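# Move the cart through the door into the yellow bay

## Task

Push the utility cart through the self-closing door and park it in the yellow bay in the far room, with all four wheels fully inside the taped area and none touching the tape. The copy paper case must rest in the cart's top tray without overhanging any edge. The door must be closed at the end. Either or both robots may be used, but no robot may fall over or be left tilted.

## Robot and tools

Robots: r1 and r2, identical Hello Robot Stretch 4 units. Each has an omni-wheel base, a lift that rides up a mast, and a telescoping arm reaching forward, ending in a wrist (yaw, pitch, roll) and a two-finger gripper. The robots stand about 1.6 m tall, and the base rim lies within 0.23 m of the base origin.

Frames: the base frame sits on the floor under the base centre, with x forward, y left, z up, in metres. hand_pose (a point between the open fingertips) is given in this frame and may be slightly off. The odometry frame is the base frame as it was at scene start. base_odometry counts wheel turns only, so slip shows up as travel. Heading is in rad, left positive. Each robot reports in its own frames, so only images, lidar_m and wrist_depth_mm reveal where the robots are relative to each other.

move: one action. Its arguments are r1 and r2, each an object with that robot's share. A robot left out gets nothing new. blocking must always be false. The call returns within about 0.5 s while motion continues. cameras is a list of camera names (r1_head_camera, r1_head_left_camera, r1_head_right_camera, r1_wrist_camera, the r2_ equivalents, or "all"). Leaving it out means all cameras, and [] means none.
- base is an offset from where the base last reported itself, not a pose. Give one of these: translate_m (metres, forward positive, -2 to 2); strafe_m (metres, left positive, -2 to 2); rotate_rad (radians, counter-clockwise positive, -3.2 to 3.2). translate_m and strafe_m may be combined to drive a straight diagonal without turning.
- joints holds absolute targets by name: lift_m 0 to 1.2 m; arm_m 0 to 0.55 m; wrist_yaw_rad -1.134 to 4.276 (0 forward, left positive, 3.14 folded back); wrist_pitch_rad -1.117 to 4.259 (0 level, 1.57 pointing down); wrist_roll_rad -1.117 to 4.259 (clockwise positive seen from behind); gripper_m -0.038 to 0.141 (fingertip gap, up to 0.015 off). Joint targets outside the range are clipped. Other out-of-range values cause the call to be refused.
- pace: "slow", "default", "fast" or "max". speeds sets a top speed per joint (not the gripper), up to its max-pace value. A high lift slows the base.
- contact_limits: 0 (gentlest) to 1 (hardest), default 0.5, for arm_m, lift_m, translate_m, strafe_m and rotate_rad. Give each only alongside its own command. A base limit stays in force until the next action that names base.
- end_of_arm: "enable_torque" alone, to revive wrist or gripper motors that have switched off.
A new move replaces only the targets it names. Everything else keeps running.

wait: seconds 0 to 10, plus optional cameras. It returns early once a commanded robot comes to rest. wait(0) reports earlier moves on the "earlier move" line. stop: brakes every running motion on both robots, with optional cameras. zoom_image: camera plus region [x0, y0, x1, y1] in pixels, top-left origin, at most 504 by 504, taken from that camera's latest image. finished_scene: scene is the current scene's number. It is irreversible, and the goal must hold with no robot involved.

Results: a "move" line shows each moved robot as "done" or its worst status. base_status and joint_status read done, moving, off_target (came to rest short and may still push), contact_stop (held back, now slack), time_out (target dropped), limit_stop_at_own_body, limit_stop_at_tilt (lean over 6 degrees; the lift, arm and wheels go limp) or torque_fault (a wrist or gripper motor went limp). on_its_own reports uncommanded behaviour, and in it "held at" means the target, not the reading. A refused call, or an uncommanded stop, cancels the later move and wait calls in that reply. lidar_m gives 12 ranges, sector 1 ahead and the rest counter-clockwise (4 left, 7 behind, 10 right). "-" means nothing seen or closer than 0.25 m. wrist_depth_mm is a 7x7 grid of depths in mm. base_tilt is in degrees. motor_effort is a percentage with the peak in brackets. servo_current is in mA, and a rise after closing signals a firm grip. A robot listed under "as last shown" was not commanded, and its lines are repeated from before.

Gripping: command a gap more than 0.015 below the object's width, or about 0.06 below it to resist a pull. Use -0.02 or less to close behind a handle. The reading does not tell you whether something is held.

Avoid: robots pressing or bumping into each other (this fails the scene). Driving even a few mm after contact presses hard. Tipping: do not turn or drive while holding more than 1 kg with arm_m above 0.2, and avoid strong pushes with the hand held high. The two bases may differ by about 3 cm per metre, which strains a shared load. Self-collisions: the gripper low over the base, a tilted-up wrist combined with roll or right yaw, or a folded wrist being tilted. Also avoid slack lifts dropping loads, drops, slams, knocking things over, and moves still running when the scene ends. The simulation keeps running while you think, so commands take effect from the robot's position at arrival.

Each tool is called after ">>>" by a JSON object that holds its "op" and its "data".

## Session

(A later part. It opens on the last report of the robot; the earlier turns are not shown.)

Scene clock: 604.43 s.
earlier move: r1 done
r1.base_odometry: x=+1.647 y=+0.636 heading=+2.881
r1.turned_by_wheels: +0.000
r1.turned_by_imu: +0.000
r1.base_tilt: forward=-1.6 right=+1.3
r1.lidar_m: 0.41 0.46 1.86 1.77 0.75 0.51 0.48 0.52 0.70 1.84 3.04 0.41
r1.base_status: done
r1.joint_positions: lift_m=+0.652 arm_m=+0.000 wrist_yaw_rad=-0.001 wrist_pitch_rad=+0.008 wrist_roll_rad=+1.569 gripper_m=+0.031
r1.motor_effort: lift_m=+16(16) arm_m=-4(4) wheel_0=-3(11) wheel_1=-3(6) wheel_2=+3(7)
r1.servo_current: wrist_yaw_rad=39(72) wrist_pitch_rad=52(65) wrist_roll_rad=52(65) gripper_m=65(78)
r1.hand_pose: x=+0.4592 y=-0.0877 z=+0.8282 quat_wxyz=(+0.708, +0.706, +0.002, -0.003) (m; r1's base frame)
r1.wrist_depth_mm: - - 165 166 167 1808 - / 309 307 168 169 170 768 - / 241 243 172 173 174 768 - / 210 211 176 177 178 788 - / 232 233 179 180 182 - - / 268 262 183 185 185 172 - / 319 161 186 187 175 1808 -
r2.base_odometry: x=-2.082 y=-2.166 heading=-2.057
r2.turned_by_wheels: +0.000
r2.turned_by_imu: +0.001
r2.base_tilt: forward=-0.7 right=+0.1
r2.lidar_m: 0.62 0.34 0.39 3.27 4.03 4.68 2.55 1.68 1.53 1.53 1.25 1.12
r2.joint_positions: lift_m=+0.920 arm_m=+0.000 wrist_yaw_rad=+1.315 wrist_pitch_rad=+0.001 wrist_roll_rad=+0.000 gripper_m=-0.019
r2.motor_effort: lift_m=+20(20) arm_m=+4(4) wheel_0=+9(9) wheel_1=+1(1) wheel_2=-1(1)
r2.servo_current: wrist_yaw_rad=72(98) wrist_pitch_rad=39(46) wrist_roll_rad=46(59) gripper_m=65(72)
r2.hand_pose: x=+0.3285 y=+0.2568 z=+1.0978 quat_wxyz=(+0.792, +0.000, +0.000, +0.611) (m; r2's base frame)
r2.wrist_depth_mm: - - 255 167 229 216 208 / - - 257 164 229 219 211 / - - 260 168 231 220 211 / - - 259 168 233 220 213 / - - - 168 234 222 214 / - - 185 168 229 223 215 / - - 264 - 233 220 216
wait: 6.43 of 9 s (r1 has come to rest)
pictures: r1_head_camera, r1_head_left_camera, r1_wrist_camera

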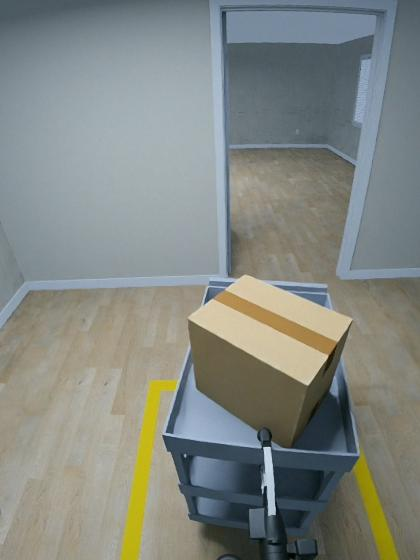

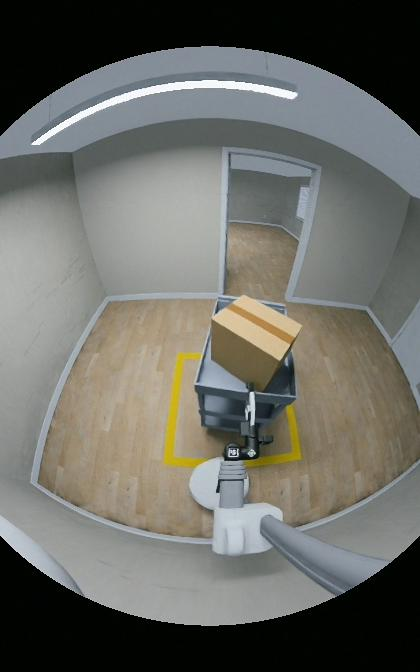

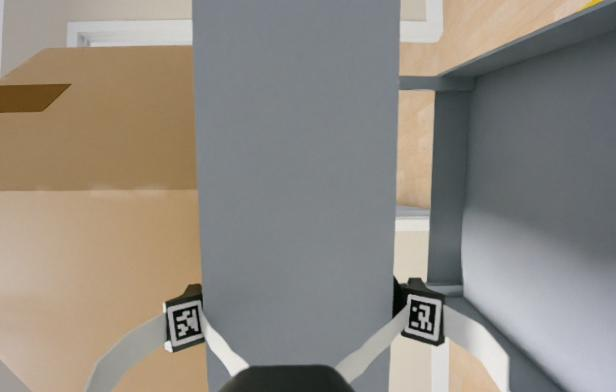

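>>> {"op": "move", "data": {"blocking": false, "r1": {"base":{"translate_m":-0.03},"pace":"slow"}, "cameras": []}}

>>> {"op": "wait", "data": {"seconds": 2, "cameras": []}}

>>> {"op": "move", "data": {"blocking": false, "r1": {"joints":{"gripper_m":0.141}}, "cameras": []}}

>>> {"op": "wait", "data": {"seconds": 2, "cameras": ["r1_wrist_camera","r1_head_left_camera"]}}

>>> {"op": "move", "data": {"blocking": false, "r1": {"base":{"translate_m":-0.15},"pace":"slow"}, "cameras": []}}

>>> {"op": "wait", "data": {"seconds": 3, "cameras": ["r1_head_camera","r1_head_left_camera","r1_head_right_camera"]}}

Scene clock: 631.00 s.
move: r1 moving
r1.base_odometry: x=+1.659 y=+0.633 heading=+2.881
r1.turned_by_wheels: +0.000
r1.turned_by_imu: +0.000
r1.base_tilt: forward=-1.6 right=+1.2
r1.lidar_m: 0.40 0.46 1.87 1.74 0.70 0.50 0.47 0.50 0.71 1.81 3.05 0.41
r1.base_status: translate_m moving
r1.joint_positions: lift_m=+0.652 arm_m=+0.000 wrist_yaw_rad=-0.001 wrist_pitch_rad=+0.008 wrist_roll_rad=+1.569 gripper_m=+0.031
r1.measured_speeds: translate_m=-0.048 strafe_m=+0.001 rotate_rad=+0.000 lift_m=+0.000 arm_m=+0.000 wrist_yaw_rad=+0.000 wrist_pitch_rad=+0.000 wrist_roll_rad=+0.000
r1.motor_effort: lift_m=+16(16) arm_m=-4(4) wheel_0=-6(7) wheel_1=-6(6) wheel_2=+6(8)
r1.servo_current: wrist_yaw_rad=52(65) wrist_pitch_rad=46(59) wrist_roll_rad=46(59) gripper_m=78(78)
r1.hand_pose: x=+0.4592 y=-0.0877 z=+0.8282 quat_wxyz=(+0.708, +0.706, +0.002, -0.003) (m; r1's base frame)
r1.wrist_depth_mm: - - 164 163 165 1708 - / 301 301 167 167 168 - - / 239 240 170 172 173 768 - / 209 211 176 177 177 788 - / 232 234 179 180 182 - - / 271 265 183 185 185 172 - / 322 161 187 187 175 1661 -
r2: as last shown
r2.turned_by_imu: +0.000
r2.base_tilt: forward=-0.6 right=+0.0
r2.lidar_m: 0.61 0.34 0.41 3.26 4.07 4.68 2.58 1.67 1.52 1.52 1.24 1.11
r2.motor_effort: lift_m=+20(20) arm_m=+4(4) wheel_0=+8(9) wheel_1=+1(1) wheel_2=-1(1)
r2.servo_current: wrist_yaw_rad=91(91) wrist_pitch_rad=39(46) wrist_roll_rad=52(59) gripper_m=59(65)
r2.wrist_depth_mm: - - 256 166 229 216 209 / - - 256 163 230 218 210 / - - 259 167 230 220 212 / - - 260 168 233 221 213 / - - - 168 233 222 214 / - - 185 168 229 223 215 / - - 265 - 234 220 215
pictures: none

Scene clock: 631.87 s.
earlier move: r1 done
r1.base_odometry: x=+1.675 y=+0.628 heading=+2.882
r1.turned_by_wheels: +0.000
r1.turned_by_imu: +0.000
r1.base_tilt: forward=-1.6 right=+1.3
r1.lidar_m: 0.39 0.47 1.87 1.77 0.67 0.48 0.45 0.50 0.66 1.77 3.04 0.40
r1.base_status: done
r1.joint_positions: lift_m=+0.652 arm_m=+0.000 wrist_yaw_rad=+0.000 wrist_pitch_rad=+0.008 wrist_roll_rad=+1.569 gripper_m=+0.031
r1.motor_effort: lift_m=+16(16) arm_m=-3(4) wheel_0=-1(7) wheel_1=-3(6) wheel_2=+6(8)
r1.servo_current: wrist_yaw_rad=39(65) wrist_pitch_rad=52(59) wrist_roll_rad=46(59) gripper_m=72(78)
r1.hand_pose: x=+0.4593 y=-0.0874 z=+0.8282 quat_wxyz=(+0.708, +0.706, +0.003, -0.003) (m; r1's base frame)
r1.wrist_depth_mm: - - 162 163 164 1756 - / 300 301 167 167 168 - - / 238 240 170 171 172 778 - / 208 211 174 175 176 788 - / 232 234 179 179 181 - - / 270 264 184 184 185 173 - / 322 170 186 187 175 176 -
r2.base_odometry: x=-2.082 y=-2.166 heading=-2.057
r2.turned_by_wheels: +0.000
r2.turned_by_imu: +0.000
r2.base_tilt: forward=-0.7 right=+0.0
r2.lidar_m: 0.63 0.32 0.38 3.26 4.06 4.64 2.57 1.68 1.52 1.55 1.24 1.13
r2.joint_positions: lift_m=+0.920 arm_m=+0.000 wrist_yaw_rad=+1.315 wrist_pitch_rad=+0.001 wrist_roll_rad=+0.000 gripper_m=-0.019
r2.motor_effort: lift_m=+20(20) arm_m=+4(4) wheel_0=+9(9) wheel_1=+1(1) wheel_2=-1(1)
r2.servo_current: wrist_yaw_rad=98(98) wrist_pitch_rad=39(46) wrist_roll_rad=46(59) gripper_m=59(65)
r2.hand_pose: x=+0.3285 y=+0.2568 z=+1.0978 quat_wxyz=(+0.792, +0.000, +0.000, +0.611) (m; r2's base frame)
r2.wrist_depth_mm: - - 255 167 229 217 208 / - - 257 164 230 218 211 / - - 258 167 231 220 212 / - - 259 168 233 221 213 / - - - 168 235 222 213 / - - 185 168 229 224 215 / - - 265 - 234 220 216
wait: 0.87 of 2 s (r1 has come to rest)
pictures: none

Scene clock: 632.37 s.
move: r1 moving
r1.base_odometry: x=+1.676 y=+0.628 heading=+2.882
r1.turned_by_wheels: +0.000
r1.turned_by_imu: +0.000
r1.base_tilt: forward=-1.6 right=+1.3
r1.lidar_m: 0.41 0.45 1.83 1.77 0.70 0.47 0.45 0.49 0.66 1.75 3.04 0.41
r1.joint_positions: lift_m=+0.652 arm_m=+0.000 wrist_yaw_rad=+0.000 wrist_pitch_rad=+0.008 wrist_roll_rad=+1.569 gripper_m=+0.050
r1.joint_status: gripper_m moving
r1.motor_effort: lift_m=+16(16) arm_m=-4(4) wheel_0=-1(1) wheel_1=-2(3) wheel_2=+4(6)
r1.servo_current: wrist_yaw_rad=59(59) wrist_pitch_rad=52(59) wrist_roll_rad=59(59) gripper_m=46(78)
r1.hand_pose: x=+0.4593 y=-0.0874 z=+0.8282 quat_wxyz=(+0.708, +0.706, +0.003, -0.003) (m; r1's base frame)
r1.wrist_depth_mm: - - 167 167 168 1756 - / 309 309 171 171 172 - - / 245 246 174 176 176 768 - / 211 213 179 179 180 759 - / 236 237 183 183 187 - - / 274 267 186 188 186 - - / 317 167 191 190 196 1808 -
r2: as last shown
r2.lidar_m: 0.60 0.34 0.40 3.25 4.05 4.66 2.57 1.67 1.52 1.54 1.26 1.14
r2.servo_current: wrist_yaw_rad=98(98) wrist_pitch_rad=39(46) wrist_roll_rad=52(52) gripper_m=59(65)
r2.wrist_depth_mm: - - 256 166 229 216 210 / - - 257 164 230 217 210 / - - 258 167 231 220 211 / - - 259 167 232 221 212 / - - - 168 235 222 213 / - - 185 168 229 223 214 / - - 266 - 234 220 216
pictures: none

Scene clock: 633.93 s.
earlier move: r1 done
r1.base_odometry: x=+1.676 y=+0.628 heading=+2.881
r1.turned_by_wheels: +0.000
r1.turned_by_imu: +0.000
r1.base_tilt: forward=-1.6 right=+1.3
r1.lidar_m: 0.41 0.46 1.84 1.76 0.69 0.48 0.45 0.49 0.67 1.74 3.03 0.42
r1.joint_positions: lift_m=+0.652 arm_m=+0.000 wrist_yaw_rad=+0.000 wrist_pitch_rad=+0.007 wrist_roll_rad=+1.569 gripper_m=+0.141
r1.joint_status: all done
r1.motor_effort: lift_m=+16(16) arm_m=-4(4) wheel_0=-1(1) wheel_1=-2(3) wheel_2=+3(6)
r1.servo_current: wrist_yaw_rad=46(65) wrist_pitch_rad=39(59) wrist_roll_rad=46(65) gripper_m=46(85)
r1.hand_pose: x=+0.4593 y=-0.0874 z=+0.8284 quat_wxyz=(+0.708, +0.706, +0.003, -0.002) (m; r1's base frame)
r1.wrist_depth_mm: - - 176 177 179 1708 - / 345 342 181 181 182 - - / 270 266 185 185 187 778 - / 224 226 189 189 190 809 - / 241 243 194 193 195 - - / 279 209 196 198 196 195 - / 322 325 314 151 203 1808 -
r2.base_odometry: x=-2.082 y=-2.166 heading=-2.057
r2.turned_by_wheels: +0.000
r2.turned_by_imu: +0.000
r2.base_tilt: forward=-0.7 right=+0.0
r2.lidar_m: 0.63 0.33 0.40 3.26 4.06 4.67 2.59 1.69 1.52 1.56 1.25 1.13
r2.joint_positions: lift_m=+0.920 arm_m=+0.000 wrist_yaw_rad=+1.315 wrist_pitch_rad=+0.001 wrist_roll_rad=+0.000 gripper_m=-0.019
r2.motor_effort: lift_m=+20(20) arm_m=+4(4) wheel_0=+8(9) wheel_1=+1(1) wheel_2=-1(1)
r2.servo_current: wrist_yaw_rad=91(98) wrist_pitch_rad=46(46) wrist_roll_rad=59(65) gripper_m=59(65)
r2.hand_pose: x=+0.3285 y=+0.2568 z=+1.0978 quat_wxyz=(+0.792, +0.000, +0.000, +0.611) (m; r2's base frame)
r2.wrist_depth_mm: - - 255 167 229 216 209 / - - 257 164 230 218 209 / - - 258 167 232 220 211 / - - 259 167 233 220 213 / - - - 168 235 222 213 / - - 185 168 230 224 215 / - - 265 - 234 221 216
wait: 1.57 of 2 s (r1 has come to rest)
pictures: r1_head_left_camera, r1_wrist_camera

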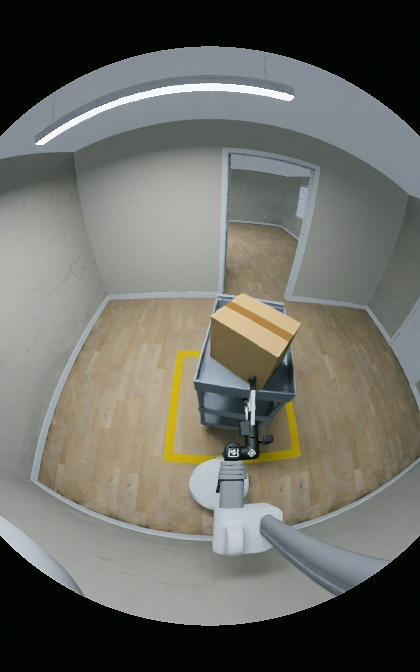

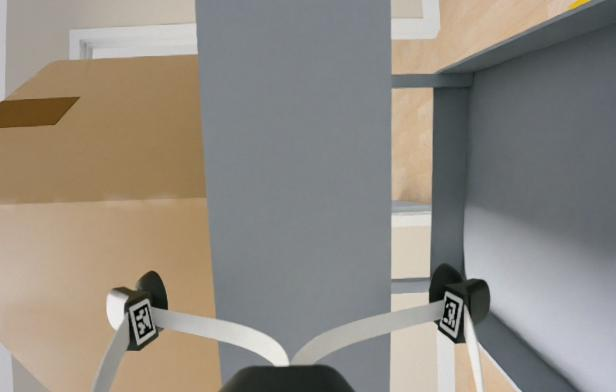

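Scene clock: 634.43 s.
move: r1 moving
r1.base_odometry: x=+1.688 y=+0.625 heading=+2.881
r1.turned_by_wheels: +0.000
r1.turned_by_imu: +0.000
r1.base_tilt: forward=-1.6 right=+1.3
r1.lidar_m: 0.41 0.48 1.87 1.77 0.68 0.48 0.42 0.45 0.66 1.72 3.02 0.44
r1.base_status: translate_m moving
r1.joint_positions: lift_m=+0.652 arm_m=+0.000 wrist_yaw_rad=+0.000 wrist_pitch_rad=+0.007 wrist_roll_rad=+1.569 gripper_m=+0.141
r1.measured_speeds: translate_m=-0.048 strafe_m=+0.000 rotate_rad=+0.000 lift_m=+0.000 arm_m=+0.000 wrist_yaw_rad=+0.000 wrist_pitch_rad=+0.000 wrist_roll_rad=+0.000
r1.motor_effort: lift_m=+16(16) arm_m=-4(4) wheel_0=-9(9) wheel_1=-3(6) wheel_2=+5(6)
r1.servo_current: wrist_yaw_rad=46(65) wrist_pitch_rad=46(59) wrist_roll_rad=46(59) gripper_m=39(46)
r1.hand_pose: x=+0.4593 y=-0.0874 z=+0.8284 quat_wxyz=(+0.708, +0.706, +0.003, -0.002) (m; r1's base frame)
r1.wrist_depth_mm: - - 187 187 189 1756 - / 384 359 192 191 192 - - / 283 279 195 196 197 798 - / 236 236 231 200 202 - - / 254 255 205 204 207 - - / 294 209 207 208 208 194 - / 349 342 342 150 - 1808 -
r2: as last shown
r2.base_tilt: forward=-0.7 right=+0.1
r2.lidar_m: 0.63 0.36 0.38 3.27 4.04 4.67 2.58 1.66 1.50 1.55 1.24 1.13
r2.servo_current: wrist_yaw_rad=72(91) wrist_pitch_rad=39(52) wrist_roll_rad=46(65) gripper_m=59(72)
r2.wrist_depth_mm: - - 256 167 229 217 210 / - - 256 164 230 219 210 / - - 258 167 231 220 211 / - - 260 168 233 221 212 / - - - 168 234 221 214 / - - 185 168 229 223 215 / - - 265 - 234 220 216
pictures: none

Scene clock: 636.70 s.
earlier move: r1 done
r1.base_odometry: x=+1.820 y=+0.590 heading=+2.881
r1.turned_by_wheels: +0.000
r1.turned_by_imu: +0.000
r1.base_tilt: forward=-1.6 right=+1.3
r1.lidar_m: 0.56 2.55 1.83 1.44 0.47 0.33 0.30 0.31 0.47 1.23 3.03 0.56
r1.base_status: done
r1.joint_positions: lift_m=+0.652 arm_m=+0.000 wrist_yaw_rad=+0.000 wrist_pitch_rad=+0.007 wrist_roll_rad=+1.569 gripper_m=+0.141
r1.motor_effort: lift_m=+16(16) arm_m=-4(4) wheel_0=-4(9) wheel_1=-4(7) wheel_2=+1(7)
r1.servo_current: wrist_yaw_rad=52(72) wrist_pitch_rad=52(59) wrist_roll_rad=39(65) gripper_m=46(52)
r1.hand_pose: x=+0.4593 y=-0.0874 z=+0.8284 quat_wxyz=(+0.708, +0.706, +0.003, -0.002) (m; r1's base frame)
r1.wrist_depth_mm: - - - 319 327 330 329 / - - 539 324 - 1756 - / - 445 430 329 - - - / 399 377 379 338 - - - / - 407 404 345 - - - / - 209 449 351 210 195 - / - - - 150 - - -
r2.base_odometry: x=-2.082 y=-2.166 heading=-2.057
r2.turned_by_wheels: +0.000
r2.turned_by_imu: +0.000
r2.base_tilt: forward=-0.7 right=+0.1
r2.lidar_m: 0.62 0.36 0.39 3.24 4.08 4.65 2.58 1.68 1.51 1.55 1.24 1.12
r2.joint_positions: lift_m=+0.920 arm_m=+0.000 wrist_yaw_rad=+1.315 wrist_pitch_rad=+0.001 wrist_roll_rad=+0.000 gripper_m=-0.019
r2.motor_effort: lift_m=+20(20) arm_m=+4(4) wheel_0=+9(9) wheel_1=+1(1) wheel_2=-1(1)
r2.servo_current: wrist_yaw_rad=78(98) wrist_pitch_rad=39(52) wrist_roll_rad=46(65) gripper_m=65(72)
r2.hand_pose: x=+0.3285 y=+0.2568 z=+1.0978 quat_wxyz=(+0.792, +0.000, +0.000, +0.611) (m; r2's base frame)
r2.wrist_depth_mm: - - 255 167 229 216 209 / - - 257 164 229 218 209 / - - 257 167 231 220 212 / - - 259 168 234 221 213 / - - - 168 234 223 213 / - - 186 168 229 222 214 / - - 265 - 234 221 215
wait: 2.27 of 3 s (r1 has come to rest)
pictures: r1_head_camera, r1_head_left_camera, r1_head_right_camera

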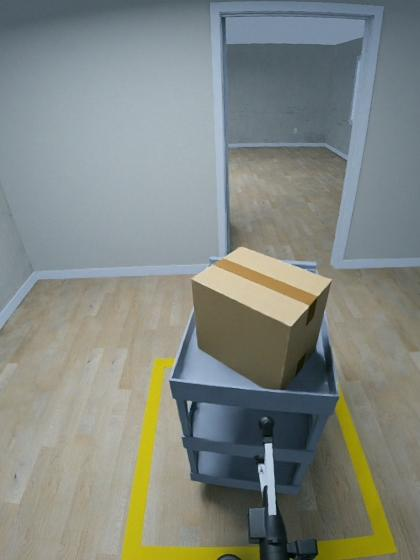

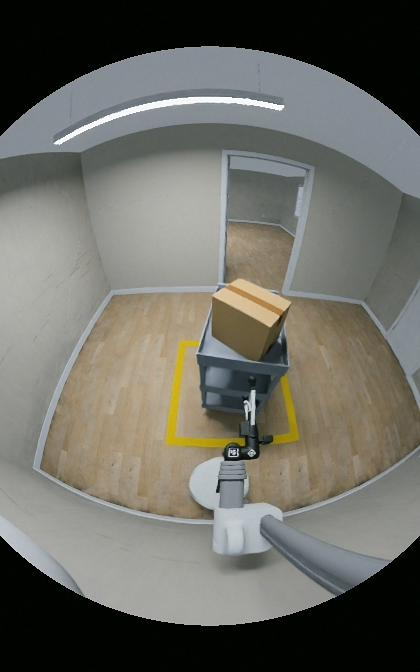

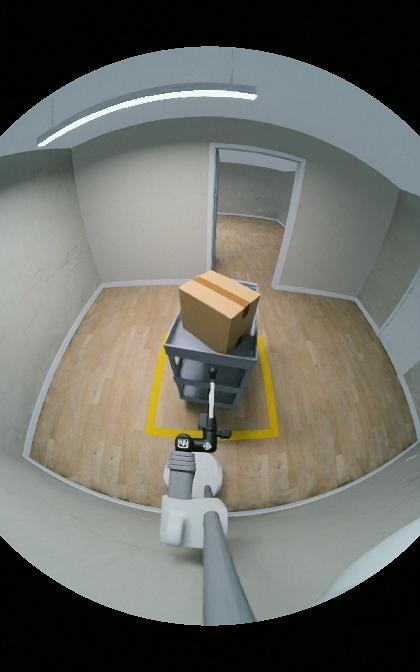

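>>> {"op": "move", "data": {"blocking": false, "cameras": [], "r1": {"base": {"strafe_m": 0.85}}}}

>>> {"op": "wait", "data": {"seconds": 6, "cameras": ["r1_head_camera","r1_head_right_camera","r1_head_left_camera","r2_head_camera"]}}

Scene clock: 666.87 s.
move: r1 moving
r1.base_odometry: x=+1.811 y=+0.555 heading=+2.881
r1.turned_by_wheels: +0.000
r1.turned_by_imu: +0.000
r1.base_tilt: forward=-1.6 right=+1.3
r1.lidar_m: 0.57 2.55 1.83 1.42 0.48 0.33 0.30 0.34 0.48 1.25 3.07 0.57
r1.base_status: strafe_m moving
r1.joint_positions: lift_m=+0.652 arm_m=+0.000 wrist_yaw_rad=+0.000 wrist_pitch_rad=+0.007 wrist_roll_rad=+1.569 gripper_m=+0.141
r1.measured_speeds: translate_m=-0.001 strafe_m=+0.140 rotate_rad=+0.003 lift_m=+0.000 arm_m=+0.000 wrist_yaw_rad=+0.000 wrist_pitch_rad=+0.000 wrist_roll_rad=+0.000
r1.motor_effort: lift_m=+16(16) arm_m=-4(4) wheel_0=-9(10) wheel_1=+8(9) wheel_2=+0(1)
r1.servo_current: wrist_yaw_rad=46(65) wrist_pitch_rad=52(52) wrist_roll_rad=46(59) gripper_m=46(46)
r1.hand_pose: x=+0.4593 y=-0.0874 z=+0.8284 quat_wxyz=(+0.708, +0.706, +0.003, -0.002) (m; r1's base frame)
r1.wrist_depth_mm: - - - 322 336 340 - / - - 496 329 - - - / - 415 394 336 - - - / 394 379 382 345 - - - / - 427 436 349 - - - / - 210 477 357 - 195 - / - - - 149 - 1863 -
r2: as last shown
r2.base_tilt: forward=-0.6 right=+0.0
r2.lidar_m: 0.60 0.33 0.39 3.28 4.06 4.66 2.58 1.71 1.51 1.54 1.23 1.13
r2.motor_effort: lift_m=+20(20) arm_m=+4(4) wheel_0=+8(9) wheel_1=+1(1) wheel_2=-1(1)
r2.servo_current: wrist_yaw_rad=91(91) wrist_pitch_rad=39(46) wrist_roll_rad=46(52) gripper_m=65(65)
r2.wrist_depth_mm: - - 257 167 229 216 209 / - - 256 164 230 218 211 / - - 259 167 231 220 212 / - - 259 167 233 221 213 / - - - 168 234 222 213 / - - 186 168 229 222 215 / - - 265 - 232 220 216
pictures: none

Scene clock: 670.53 s.
earlier move: r1 done
r1.base_odometry: x=+1.601 y=-0.232 heading=+2.881
r1.turned_by_wheels: +0.000
r1.turned_by_imu: +0.005
r1.base_tilt: forward=-1.6 right=+1.3
r1.lidar_m: 2.42 1.37 0.96 0.92 0.51 0.36 0.33 0.35 0.49 1.30 0.91 0.97
r1.base_status: done
r1.joint_positions: lift_m=+0.652 arm_m=+0.000 wrist_yaw_rad=+0.000 wrist_pitch_rad=+0.007 wrist_roll_rad=+1.569 gripper_m=+0.141
r1.motor_effort: lift_m=+16(16) arm_m=-4(4) wheel_0=-1(12) wheel_1=+0(11) wheel_2=+0(2)
r1.servo_current: wrist_yaw_rad=33(65) wrist_pitch_rad=52(59) wrist_roll_rad=65(72) gripper_m=39(52)
r1.hand_pose: x=+0.4593 y=-0.0874 z=+0.8284 quat_wxyz=(+0.708, +0.706, +0.002, -0.002) (m; r1's base frame)
r1.wrist_depth_mm: - - - - - 1618 1138 / - - - - - 1708 1205 / - - - - - 1708 1205 / - - - - - 1618 1182 / - - - - - 1618 1182 / - 210 - - - 196 1205 / - - - 149 - 1708 1205
r2.base_odometry: x=-2.082 y=-2.166 heading=-2.057
r2.turned_by_wheels: +0.000
r2.turned_by_imu: +0.001
r2.base_tilt: forward=-0.7 right=+0.0
r2.lidar_m: 0.62 0.35 0.40 3.26 4.01 4.66 2.56 1.68 1.52 1.54 1.24 1.12
r2.joint_positions: lift_m=+0.920 arm_m=+0.000 wrist_yaw_rad=+1.315 wrist_pitch_rad=+0.001 wrist_roll_rad=+0.000 gripper_m=-0.019
r2.motor_effort: lift_m=+20(20) arm_m=+4(4) wheel_0=+9(9) wheel_1=+1(1) wheel_2=-1(1)
r2.servo_current: wrist_yaw_rad=78(98) wrist_pitch_rad=39(46) wrist_roll_rad=52(59) gripper_m=65(65)
r2.hand_pose: x=+0.3285 y=+0.2568 z=+1.0978 quat_wxyz=(+0.792, +0.000, +0.000, +0.611) (m; r2's base frame)
r2.wrist_depth_mm: - - 256 167 229 216 209 / - - 257 164 230 218 210 / - - 262 167 232 220 212 / - - 259 168 232 221 213 / - - - 168 234 222 215 / - - 185 168 229 224 215 / - - 265 - 234 220 216
wait: 3.67 of 6 s (r1 has come to rest)
pictures: r1_head_camera, r1_head_left_camera, r1_head_right_camera, r2_head_camera

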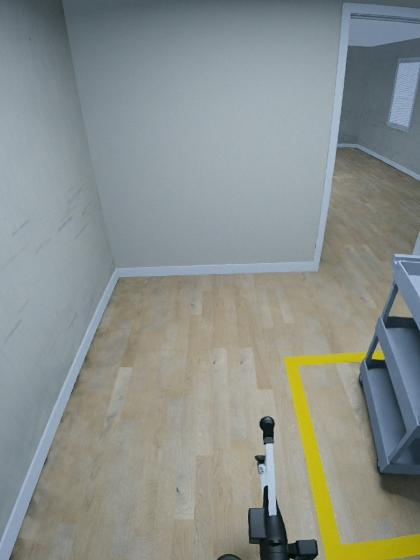

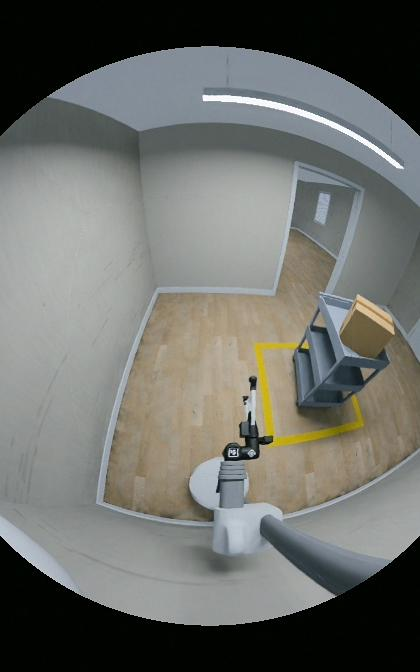

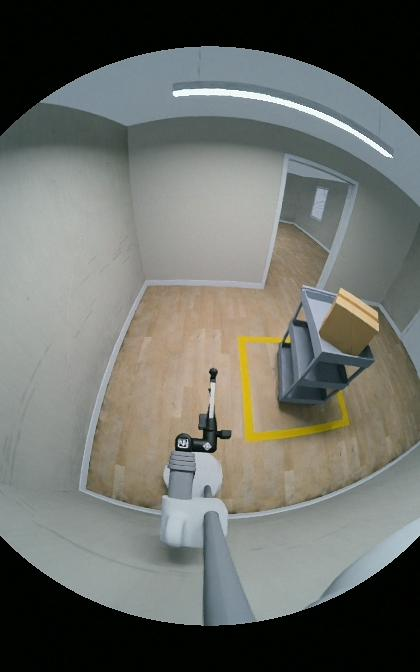

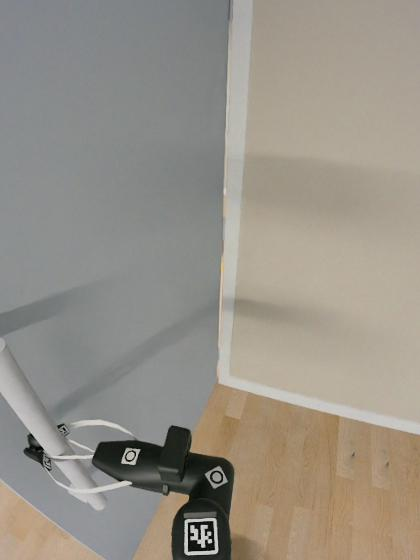

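>>> {"op": "move", "data": {"blocking": false, "cameras": [], "r1": {"base": {"rotate_rad": -0.75}}, "r2": {"base": {"translate_m": 0.008, "strafe_m": 0.22}, "joints": {"wrist_yaw_rad": 1.09}, "speeds": {"wrist_yaw_rad": 0.1}, "pace": "slow"}}}

>>> {"op": "wait", "data": {"seconds": 2.5, "cameras": ["r1_head_camera","r1_head_right_camera","r1_head_left_camera"]}}

>>> {"op": "zoom_image", "data": {"camera": "r1_head_camera", "region": [0, 200, 420, 560]}}

>>> {"op": "wait", "data": {"seconds": 4, "cameras": ["r1_head_camera","r2_head_camera"]}}

>>> {"op": "zoom_image", "data": {"camera": "r1_head_camera", "region": [0, 200, 420, 560]}}

Scene clock: 679.17 s.
move: r1 moving; r2 moving
r1.base_odometry: x=+1.601 y=-0.232 heading=+2.629
r1.turned_by_wheels: -0.252
r1.turned_by_imu: -0.253
r1.base_tilt: forward=-1.6 right=+1.3
r1.lidar_m: 2.43 1.89 1.07 0.92 0.70 0.39 0.32 0.33 0.41 0.69 1.09 0.90
r1.base_status: rotate_rad moving
r1.joint_positions: lift_m=+0.652 arm_m=+0.000 wrist_yaw_rad=+0.000 wrist_pitch_rad=+0.007 wrist_roll_rad=+1.569 gripper_m=+0.141
r1.measured_speeds: translate_m=-0.001 strafe_m=+0.000 rotate_rad=-0.971 lift_m=+0.000 arm_m=+0.000 wrist_yaw_rad=+0.000 wrist_pitch_rad=+0.000 wrist_roll_rad=+0.000
r1.motor_effort: lift_m=+16(16) arm_m=-4(4) wheel_0=+7(9) wheel_1=+6(8) wheel_2=+6(8)
r1.servo_current: wrist_yaw_rad=33(52) wrist_pitch_rad=59(59) wrist_roll_rad=52(65) gripper_m=52(52)
r1.hand_pose: x=+0.4593 y=-0.0874 z=+0.8284 quat_wxyz=(+0.708, +0.706, +0.002, -0.002) (m; r1's base frame)
r1.wrist_depth_mm: - - - - - 1576 - / - - - - - 1618 1138 / - - - - - 1708 1118 / - - - - - 1708 1205 / - - - - - 1618 1205 / - 210 - - - 196 1205 / - - - 150 - 1708 1205
r2.base_odometry: x=-2.070 y=-2.173 heading=-2.057
r2.turned_by_wheels: +0.001
r2.turned_by_imu: +0.001
r2.base_tilt: forward=-0.7 right=+0.0
r2.lidar_m: 0.62 0.34 0.41 3.23 4.03 4.66 2.59 1.67 1.51 1.55 1.25 1.15
r2.base_status: translate_m moving; strafe_m moving
r2.joint_positions: lift_m=+0.920 arm_m=+0.000 wrist_yaw_rad=+1.291 wrist_pitch_rad=+0.001 wrist_roll_rad=+0.000 gripper_m=-0.019
r2.joint_status: wrist_yaw_rad moving
r2.measured_speeds: translate_m=+0.002 strafe_m=+0.055 rotate_rad=+0.001 lift_m=+0.000 arm_m=+0.000 wrist_yaw_rad=-0.087 wrist_pitch_rad=+0.000 wrist_roll_rad=+0.000
r2.motor_effort: lift_m=+20(20) arm_m=+4(4) wheel_0=+4(7) wheel_1=+9(11) wheel_2=-5(5)
r2.servo_current: wrist_yaw_rad=299(299) wrist_pitch_rad=39(46) wrist_roll_rad=52(59) gripper_m=65(65)
r2.hand_pose: x=+0.3346 y=+0.2530 z=+1.0978 quat_wxyz=(+0.799, +0.000, +0.000, +0.601) (m; r2's base frame)
r2.wrist_depth_mm: - - 254 163 229 218 210 / - - 256 164 229 219 211 / - - 257 168 230 220 212 / - - 259 168 233 221 213 / - - - 167 236 221 216 / - - 185 169 231 224 216 / - - 264 - 235 221 216
pictures: none

Scene clock: 680.17 s.
earlier move: r1 done; r2 moving
r1.base_odometry: x=+1.601 y=-0.232 heading=+2.131
r1.turned_by_wheels: -0.498
r1.turned_by_imu: -0.501
r1.base_tilt: forward=-1.6 right=+1.3
r1.lidar_m: 0.91 2.43 1.83 1.08 0.91 0.70 0.40 0.32 0.34 0.40 0.74 1.08
r1.base_status: done
r1.joint_positions: lift_m=+0.652 arm_m=+0.000 wrist_yaw_rad=+0.000 wrist_pitch_rad=+0.007 wrist_roll_rad=+1.569 gripper_m=+0.141
r1.motor_effort: lift_m=+16(16) arm_m=-4(4) wheel_0=+3(9) wheel_1=+1(8) wheel_2=-1(8)
r1.servo_current: wrist_yaw_rad=39(59) wrist_pitch_rad=46(59) wrist_roll_rad=39(65) gripper_m=46(52)
r1.hand_pose: x=+0.4593 y=-0.0874 z=+0.8284 quat_wxyz=(+0.708, +0.706, +0.002, -0.002) (m; r1's base frame)
r1.wrist_depth_mm: - - - - - 1661 1160 / - - - - - 1661 1098 / - - 891 - - 1708 - / - - 878 - - - - / - - 866 854 - 707 - / - 210 - - 1182 196 1118 / - - - 149 - 1756 1138
r2.base_odometry: x=-1.990 y=-2.219 heading=-2.057
r2.turned_by_wheels: +0.000
r2.turned_by_imu: +0.001
r2.base_tilt: forward=-0.7 right=+0.1
r2.lidar_m: 0.56 0.37 3.05 3.17 3.97 4.63 2.74 1.77 1.61 1.66 1.30 1.18
r2.base_status: translate_m moving; strafe_m moving
r2.joint_positions: lift_m=+0.920 arm_m=+0.000 wrist_yaw_rad=+1.177 wrist_pitch_rad=+0.001 wrist_roll_rad=+0.000 gripper_m=-0.019
r2.joint_status: wrist_yaw_rad moving
r2.measured_speeds: translate_m=+0.004 strafe_m=+0.100 rotate_rad=+0.002 lift_m=+0.000 arm_m=+0.000 wrist_yaw_rad=-0.126 wrist_pitch_rad=+0.000 wrist_roll_rad=+0.000
r2.motor_effort: lift_m=+20(20) arm_m=+4(4) wheel_0=+1(7) wheel_1=+6(11) wheel_2=-2(5)
r2.servo_current: wrist_yaw_rad=98(299) wrist_pitch_rad=46(46) wrist_roll_rad=46(59) gripper_m=59(65)
r2.hand_pose: x=+0.3622 y=+0.2328 z=+1.0978 quat_wxyz=(+0.832, +0.000, +0.000, +0.555) (m; r2's base frame)
r2.wrist_depth_mm: - - 252 165 231 222 216 / - - 254 166 232 224 216 / - - 256 166 234 225 217 / - - 256 166 236 227 219 / - - 258 167 236 226 221 / - - 188 168 182 228 221 / - - 260 - 238 227 223
wait: 1.00 of 2.5 s (r1 has come to rest)
pictures: r1_head_camera, r1_head_left_camera, r1_head_right_camera

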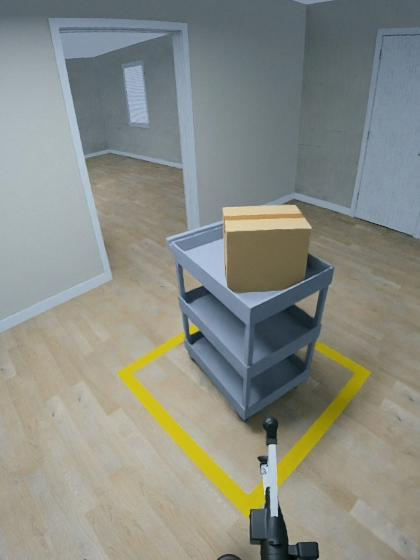

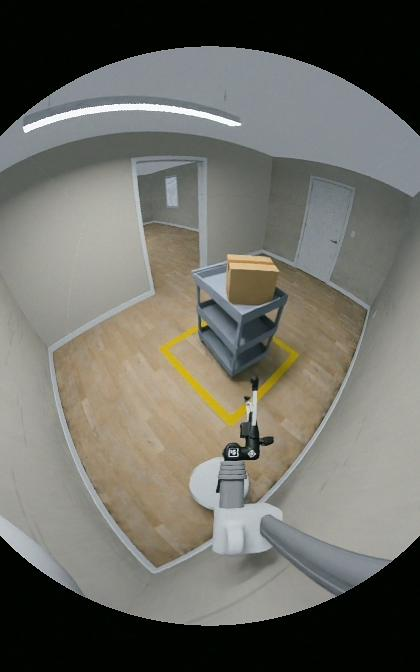

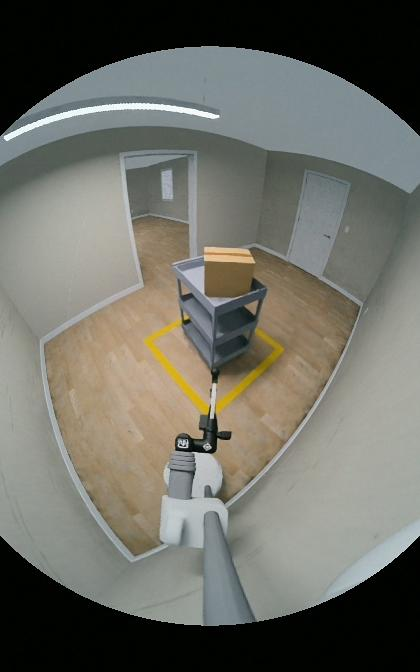

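Scaled by 1.200 from the camera's 420x560 image, which has a finer 600x800 frame.

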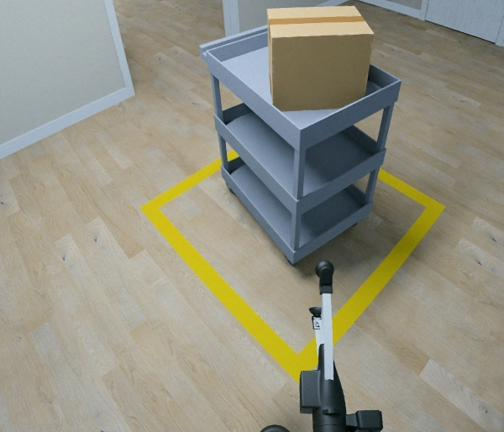

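Scene clock: 682.03 s.
earlier move: r2 done
r1.base_odometry: x=+1.601 y=-0.232 heading=+2.131
r1.turned_by_wheels: +0.000
r1.turned_by_imu: +0.000
r1.base_tilt: forward=-1.6 right=+1.2
r1.lidar_m: 0.93 2.44 1.85 1.07 0.92 0.70 0.40 0.32 0.35 0.38 0.72 1.09
r1.base_status: done
r1.joint_positions: lift_m=+0.652 arm_m=+0.000 wrist_yaw_rad=+0.000 wrist_pitch_rad=+0.007 wrist_roll_rad=+1.569 gripper_m=+0.141
r1.motor_effort: lift_m=+16(16) arm_m=-4(4) wheel_0=+3(9) wheel_1=+1(8) wheel_2=-1(8)
r1.servo_current: wrist_yaw_rad=52(65) wrist_pitch_rad=46(59) wrist_roll_rad=59(72) gripper_m=39(52)
r1.hand_pose: x=+0.4593 y=-0.0874 z=+0.8284 quat_wxyz=(+0.708, +0.706, +0.002, -0.002) (m; r1's base frame)
r1.wrist_depth_mm: - - - - - 1576 1138 / - - - - - 1618 1118 / - - 878 - - 1661 - / - - 866 - - - - / - - 866 866 - 707 - / - 209 - - 1182 196 1138 / - - - 149 - 1756 1160
r2.base_odometry: x=-1.891 y=-2.276 heading=-2.058
r2.turned_by_wheels: -0.002
r2.turned_by_imu: -0.001
r2.base_tilt: forward=-0.6 right=+0.0
r2.lidar_m: 0.54 0.38 2.98 3.06 3.81 4.58 2.97 1.91 1.72 1.77 1.35 1.22
r2.base_status: done
r2.joint_positions: lift_m=+0.920 arm_m=+0.000 wrist_yaw_rad=+1.080 wrist_pitch_rad=+0.001 wrist_roll_rad=+0.000 gripper_m=-0.019
r2.joint_status: all done
r2.motor_effort: lift_m=+20(20) arm_m=-4(4) wheel_0=-11(13) wheel_1=-3(11) wheel_2=-1(5)
r2.servo_current: wrist_yaw_rad=65(299) wrist_pitch_rad=39(52) wrist_roll_rad=46(59) gripper_m=59(65)
r2.hand_pose: x=+0.3840 y=+0.2131 z=+1.0978 quat_wxyz=(+0.858, +0.000, +0.000, +0.514) (m; r2's base frame)
r2.wrist_depth_mm: - - 250 164 234 228 221 / - - - 166 235 229 223 / - - - 166 236 229 224 / - - - 166 238 230 225 / - - - 167 239 232 227 / - - 253 167 182 233 229 / - - 256 - 241 232 229
wait: 1.87 of 4 s (r2 has come to rest)
pictures: r1_head_camera, r2_head_camera

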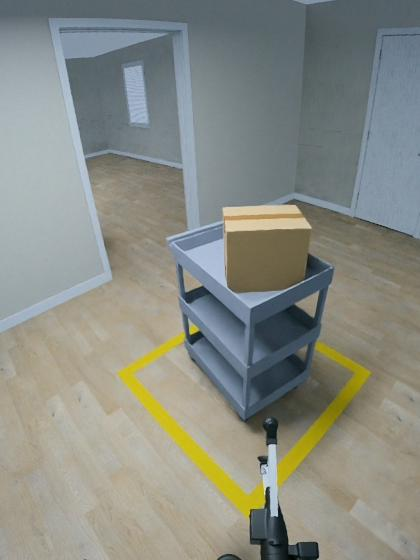

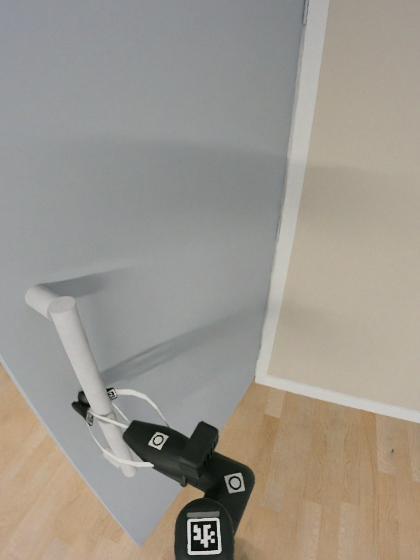

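Scaled by 1.200 from the camera's 420x560 image, which has a finer 600x800 frame.

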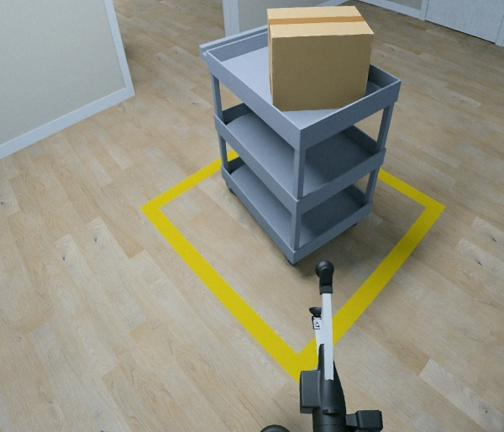

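>>> {"op": "zoom_image", "data": {"camera": "r1_head_camera", "region": [110, 310, 260, 430]}}

>>> {"op": "move", "data": {"blocking": false, "cameras": [], "r2": {"base": {"translate_m": 0.067, "strafe_m": 0.248}, "joints": {"wrist_yaw_rad": 0.85}, "speeds": {"wrist_yaw_rad": 0.1}, "pace": "slow"}}}

>>> {"op": "wait", "data": {"seconds": 5, "cameras": ["r1_head_camera","r2_head_camera"]}}

Scaled by 3.360 from the camera's 420x560 image, which has a finer 600x800 frame.

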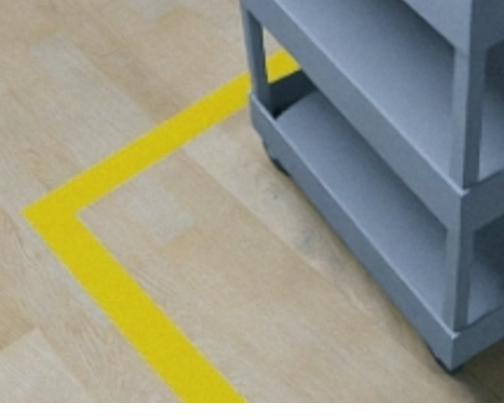

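Scene clock: 693.03 s.
move: r2 moving
r1: as last shown
r1.base_tilt: forward=-1.6 right=+1.3
r1.lidar_m: 0.90 2.44 1.83 1.06 0.92 0.70 0.38 0.33 0.34 0.40 0.73 1.09
r1.motor_effort: lift_m=+16(16) arm_m=-4(4) wheel_0=+3(3) wheel_1=+1(1) wheel_2=-1(1)
r1.servo_current: wrist_yaw_rad=65(65) wrist_pitch_rad=52(59) wrist_roll_rad=46(59) gripper_m=39(52)
r1.wrist_depth_mm: - - - - - 1618 1138 / - - - - - 1661 1118 / - - 878 - - 1661 - / - - 866 - - - - / - - 854 866 - 707 - / - 208 - - 1182 195 1118 / - - - 149 - 1756 1138
r2.base_odometry: x=-1.882 y=-2.285 heading=-2.059
r2.turned_by_wheels: -0.001
r2.turned_by_imu: -0.001
r2.base_tilt: forward=-0.6 right=+0.1
r2.lidar_m: 0.53 0.39 3.00 3.04 3.76 4.58 2.96 1.92 1.74 1.78 1.34 1.16
r2.base_status: translate_m moving; strafe_m moving
r2.joint_positions: lift_m=+0.920 arm_m=+0.000 wrist_yaw_rad=+1.041 wrist_pitch_rad=+0.001 wrist_roll_rad=+0.000 gripper_m=-0.019
r2.joint_status: wrist_yaw_rad moving
r2.measured_speeds: translate_m=+0.012 strafe_m=+0.049 rotate_rad=-0.001 lift_m=+0.000 arm_m=+0.000 wrist_yaw_rad=-0.094 wrist_pitch_rad=+0.000 wrist_roll_rad=+0.000
r2.motor_effort: lift_m=+20(20) arm_m=-4(4) wheel_0=-11(16) wheel_1=+2(3) wheel_2=-3(3)
r2.servo_current: wrist_yaw_rad=52(98) wrist_pitch_rad=39(46) wrist_roll_rad=33(46) gripper_m=59(65)
r2.hand_pose: x=+0.3921 y=+0.2047 z=+1.0978 quat_wxyz=(+0.868, +0.000, +0.000, +0.497) (m; r2's base frame)
r2.wrist_depth_mm: - - 249 163 236 229 224 / - - 250 164 236 229 226 / - - 252 165 238 231 227 / - - 253 165 239 234 229 / - - 255 167 240 235 229 / - - 253 167 181 235 231 / - - 255 - 242 235 232
pictures: none

Scene clock: 696.93 s.
earlier move: r2 done
r1.base_odometry: x=+1.601 y=-0.232 heading=+2.131
r1.turned_by_wheels: +0.000
r1.turned_by_imu: +0.000
r1.base_tilt: forward=-1.6 right=+1.3
r1.lidar_m: 0.91 2.44 1.82 1.08 0.92 0.66 0.39 0.33 0.34 0.40 0.73 1.09
r1.joint_positions: lift_m=+0.652 arm_m=+0.000 wrist_yaw_rad=+0.000 wrist_pitch_rad=+0.007 wrist_roll_rad=+1.569 gripper_m=+0.141
r1.motor_effort: lift_m=+16(16) arm_m=-4(4) wheel_0=+2(3) wheel_1=+1(1) wheel_2=-1(1)
r1.servo_current: wrist_yaw_rad=46(72) wrist_pitch_rad=46(59) wrist_roll_rad=52(78) gripper_m=46(52)
r1.hand_pose: x=+0.4593 y=-0.0874 z=+0.8284 quat_wxyz=(+0.708, +0.706, +0.002, -0.002) (m; r1's base frame)
r1.wrist_depth_mm: - - - - - 1576 1160 / - - - - - 1661 1098 / - - 891 - - 1661 - / - - 878 - - - - / - - 878 866 - 699 - / - 211 - - 1182 195 1138 / - - - 150 - 1708 1138
r2.base_odometry: x=-1.704 y=-2.452 heading=-2.060
r2.turned_by_wheels: +0.000
r2.turned_by_imu: -0.114
r2.base_tilt: forward=-0.6 right=+0.1
r2.lidar_m: 0.40 0.40 2.51 2.73 3.17 4.59 4.10 2.36 2.02 2.04 1.44 0.94
r2.base_status: done
r2.joint_positions: lift_m=+0.920 arm_m=+0.000 wrist_yaw_rad=+0.831 wrist_pitch_rad=+0.001 wrist_roll_rad=+0.000 gripper_m=-0.019
r2.joint_status: all done
r2.on_its_own: wrist_yaw_rad is at rest, and its servo_current (111 mA) is outside its rest range (0 to 104 mA)
r2.motor_effort: lift_m=+20(20) arm_m=-5(5) wheel_0=-10(23) wheel_1=-7(12) wheel_2=+2(6)
r2.servo_current: wrist_yaw_rad=111(124) wrist_pitch_rad=39(46) wrist_roll_rad=52(65) gripper_m=65(72)
r2.hand_pose: x=+0.4300 y=+0.1540 z=+1.0978 quat_wxyz=(+0.915, +0.000, +0.000, +0.403) (m; r2's base frame)
r2.wrist_depth_mm: - - 241 164 241 241 241 / - - 243 166 242 243 242 / - - 245 166 244 244 244 / - - 245 167 245 245 244 / - - 247 167 247 247 247 / - - 248 167 180 248 249 / - - 248 - 250 249 248
wait: 3.90 of 5 s (r2 has come to rest)
pictures: r1_head_camera, r2_head_camera

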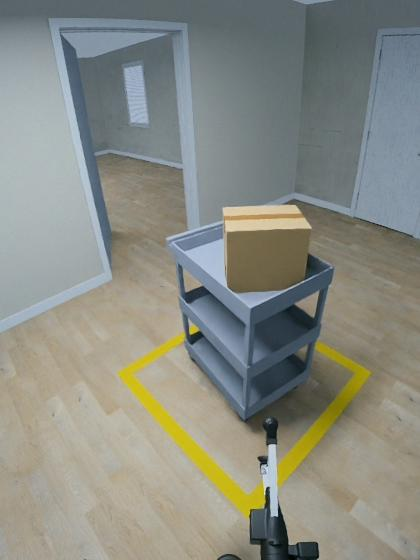

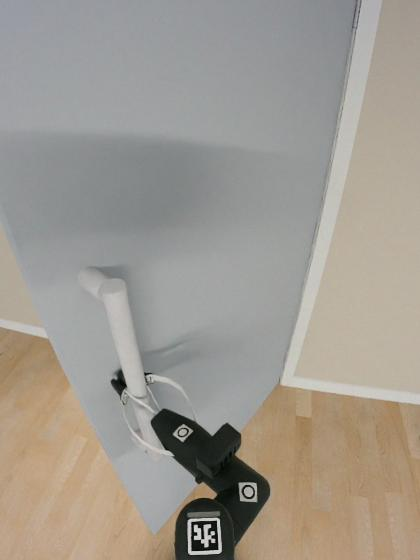

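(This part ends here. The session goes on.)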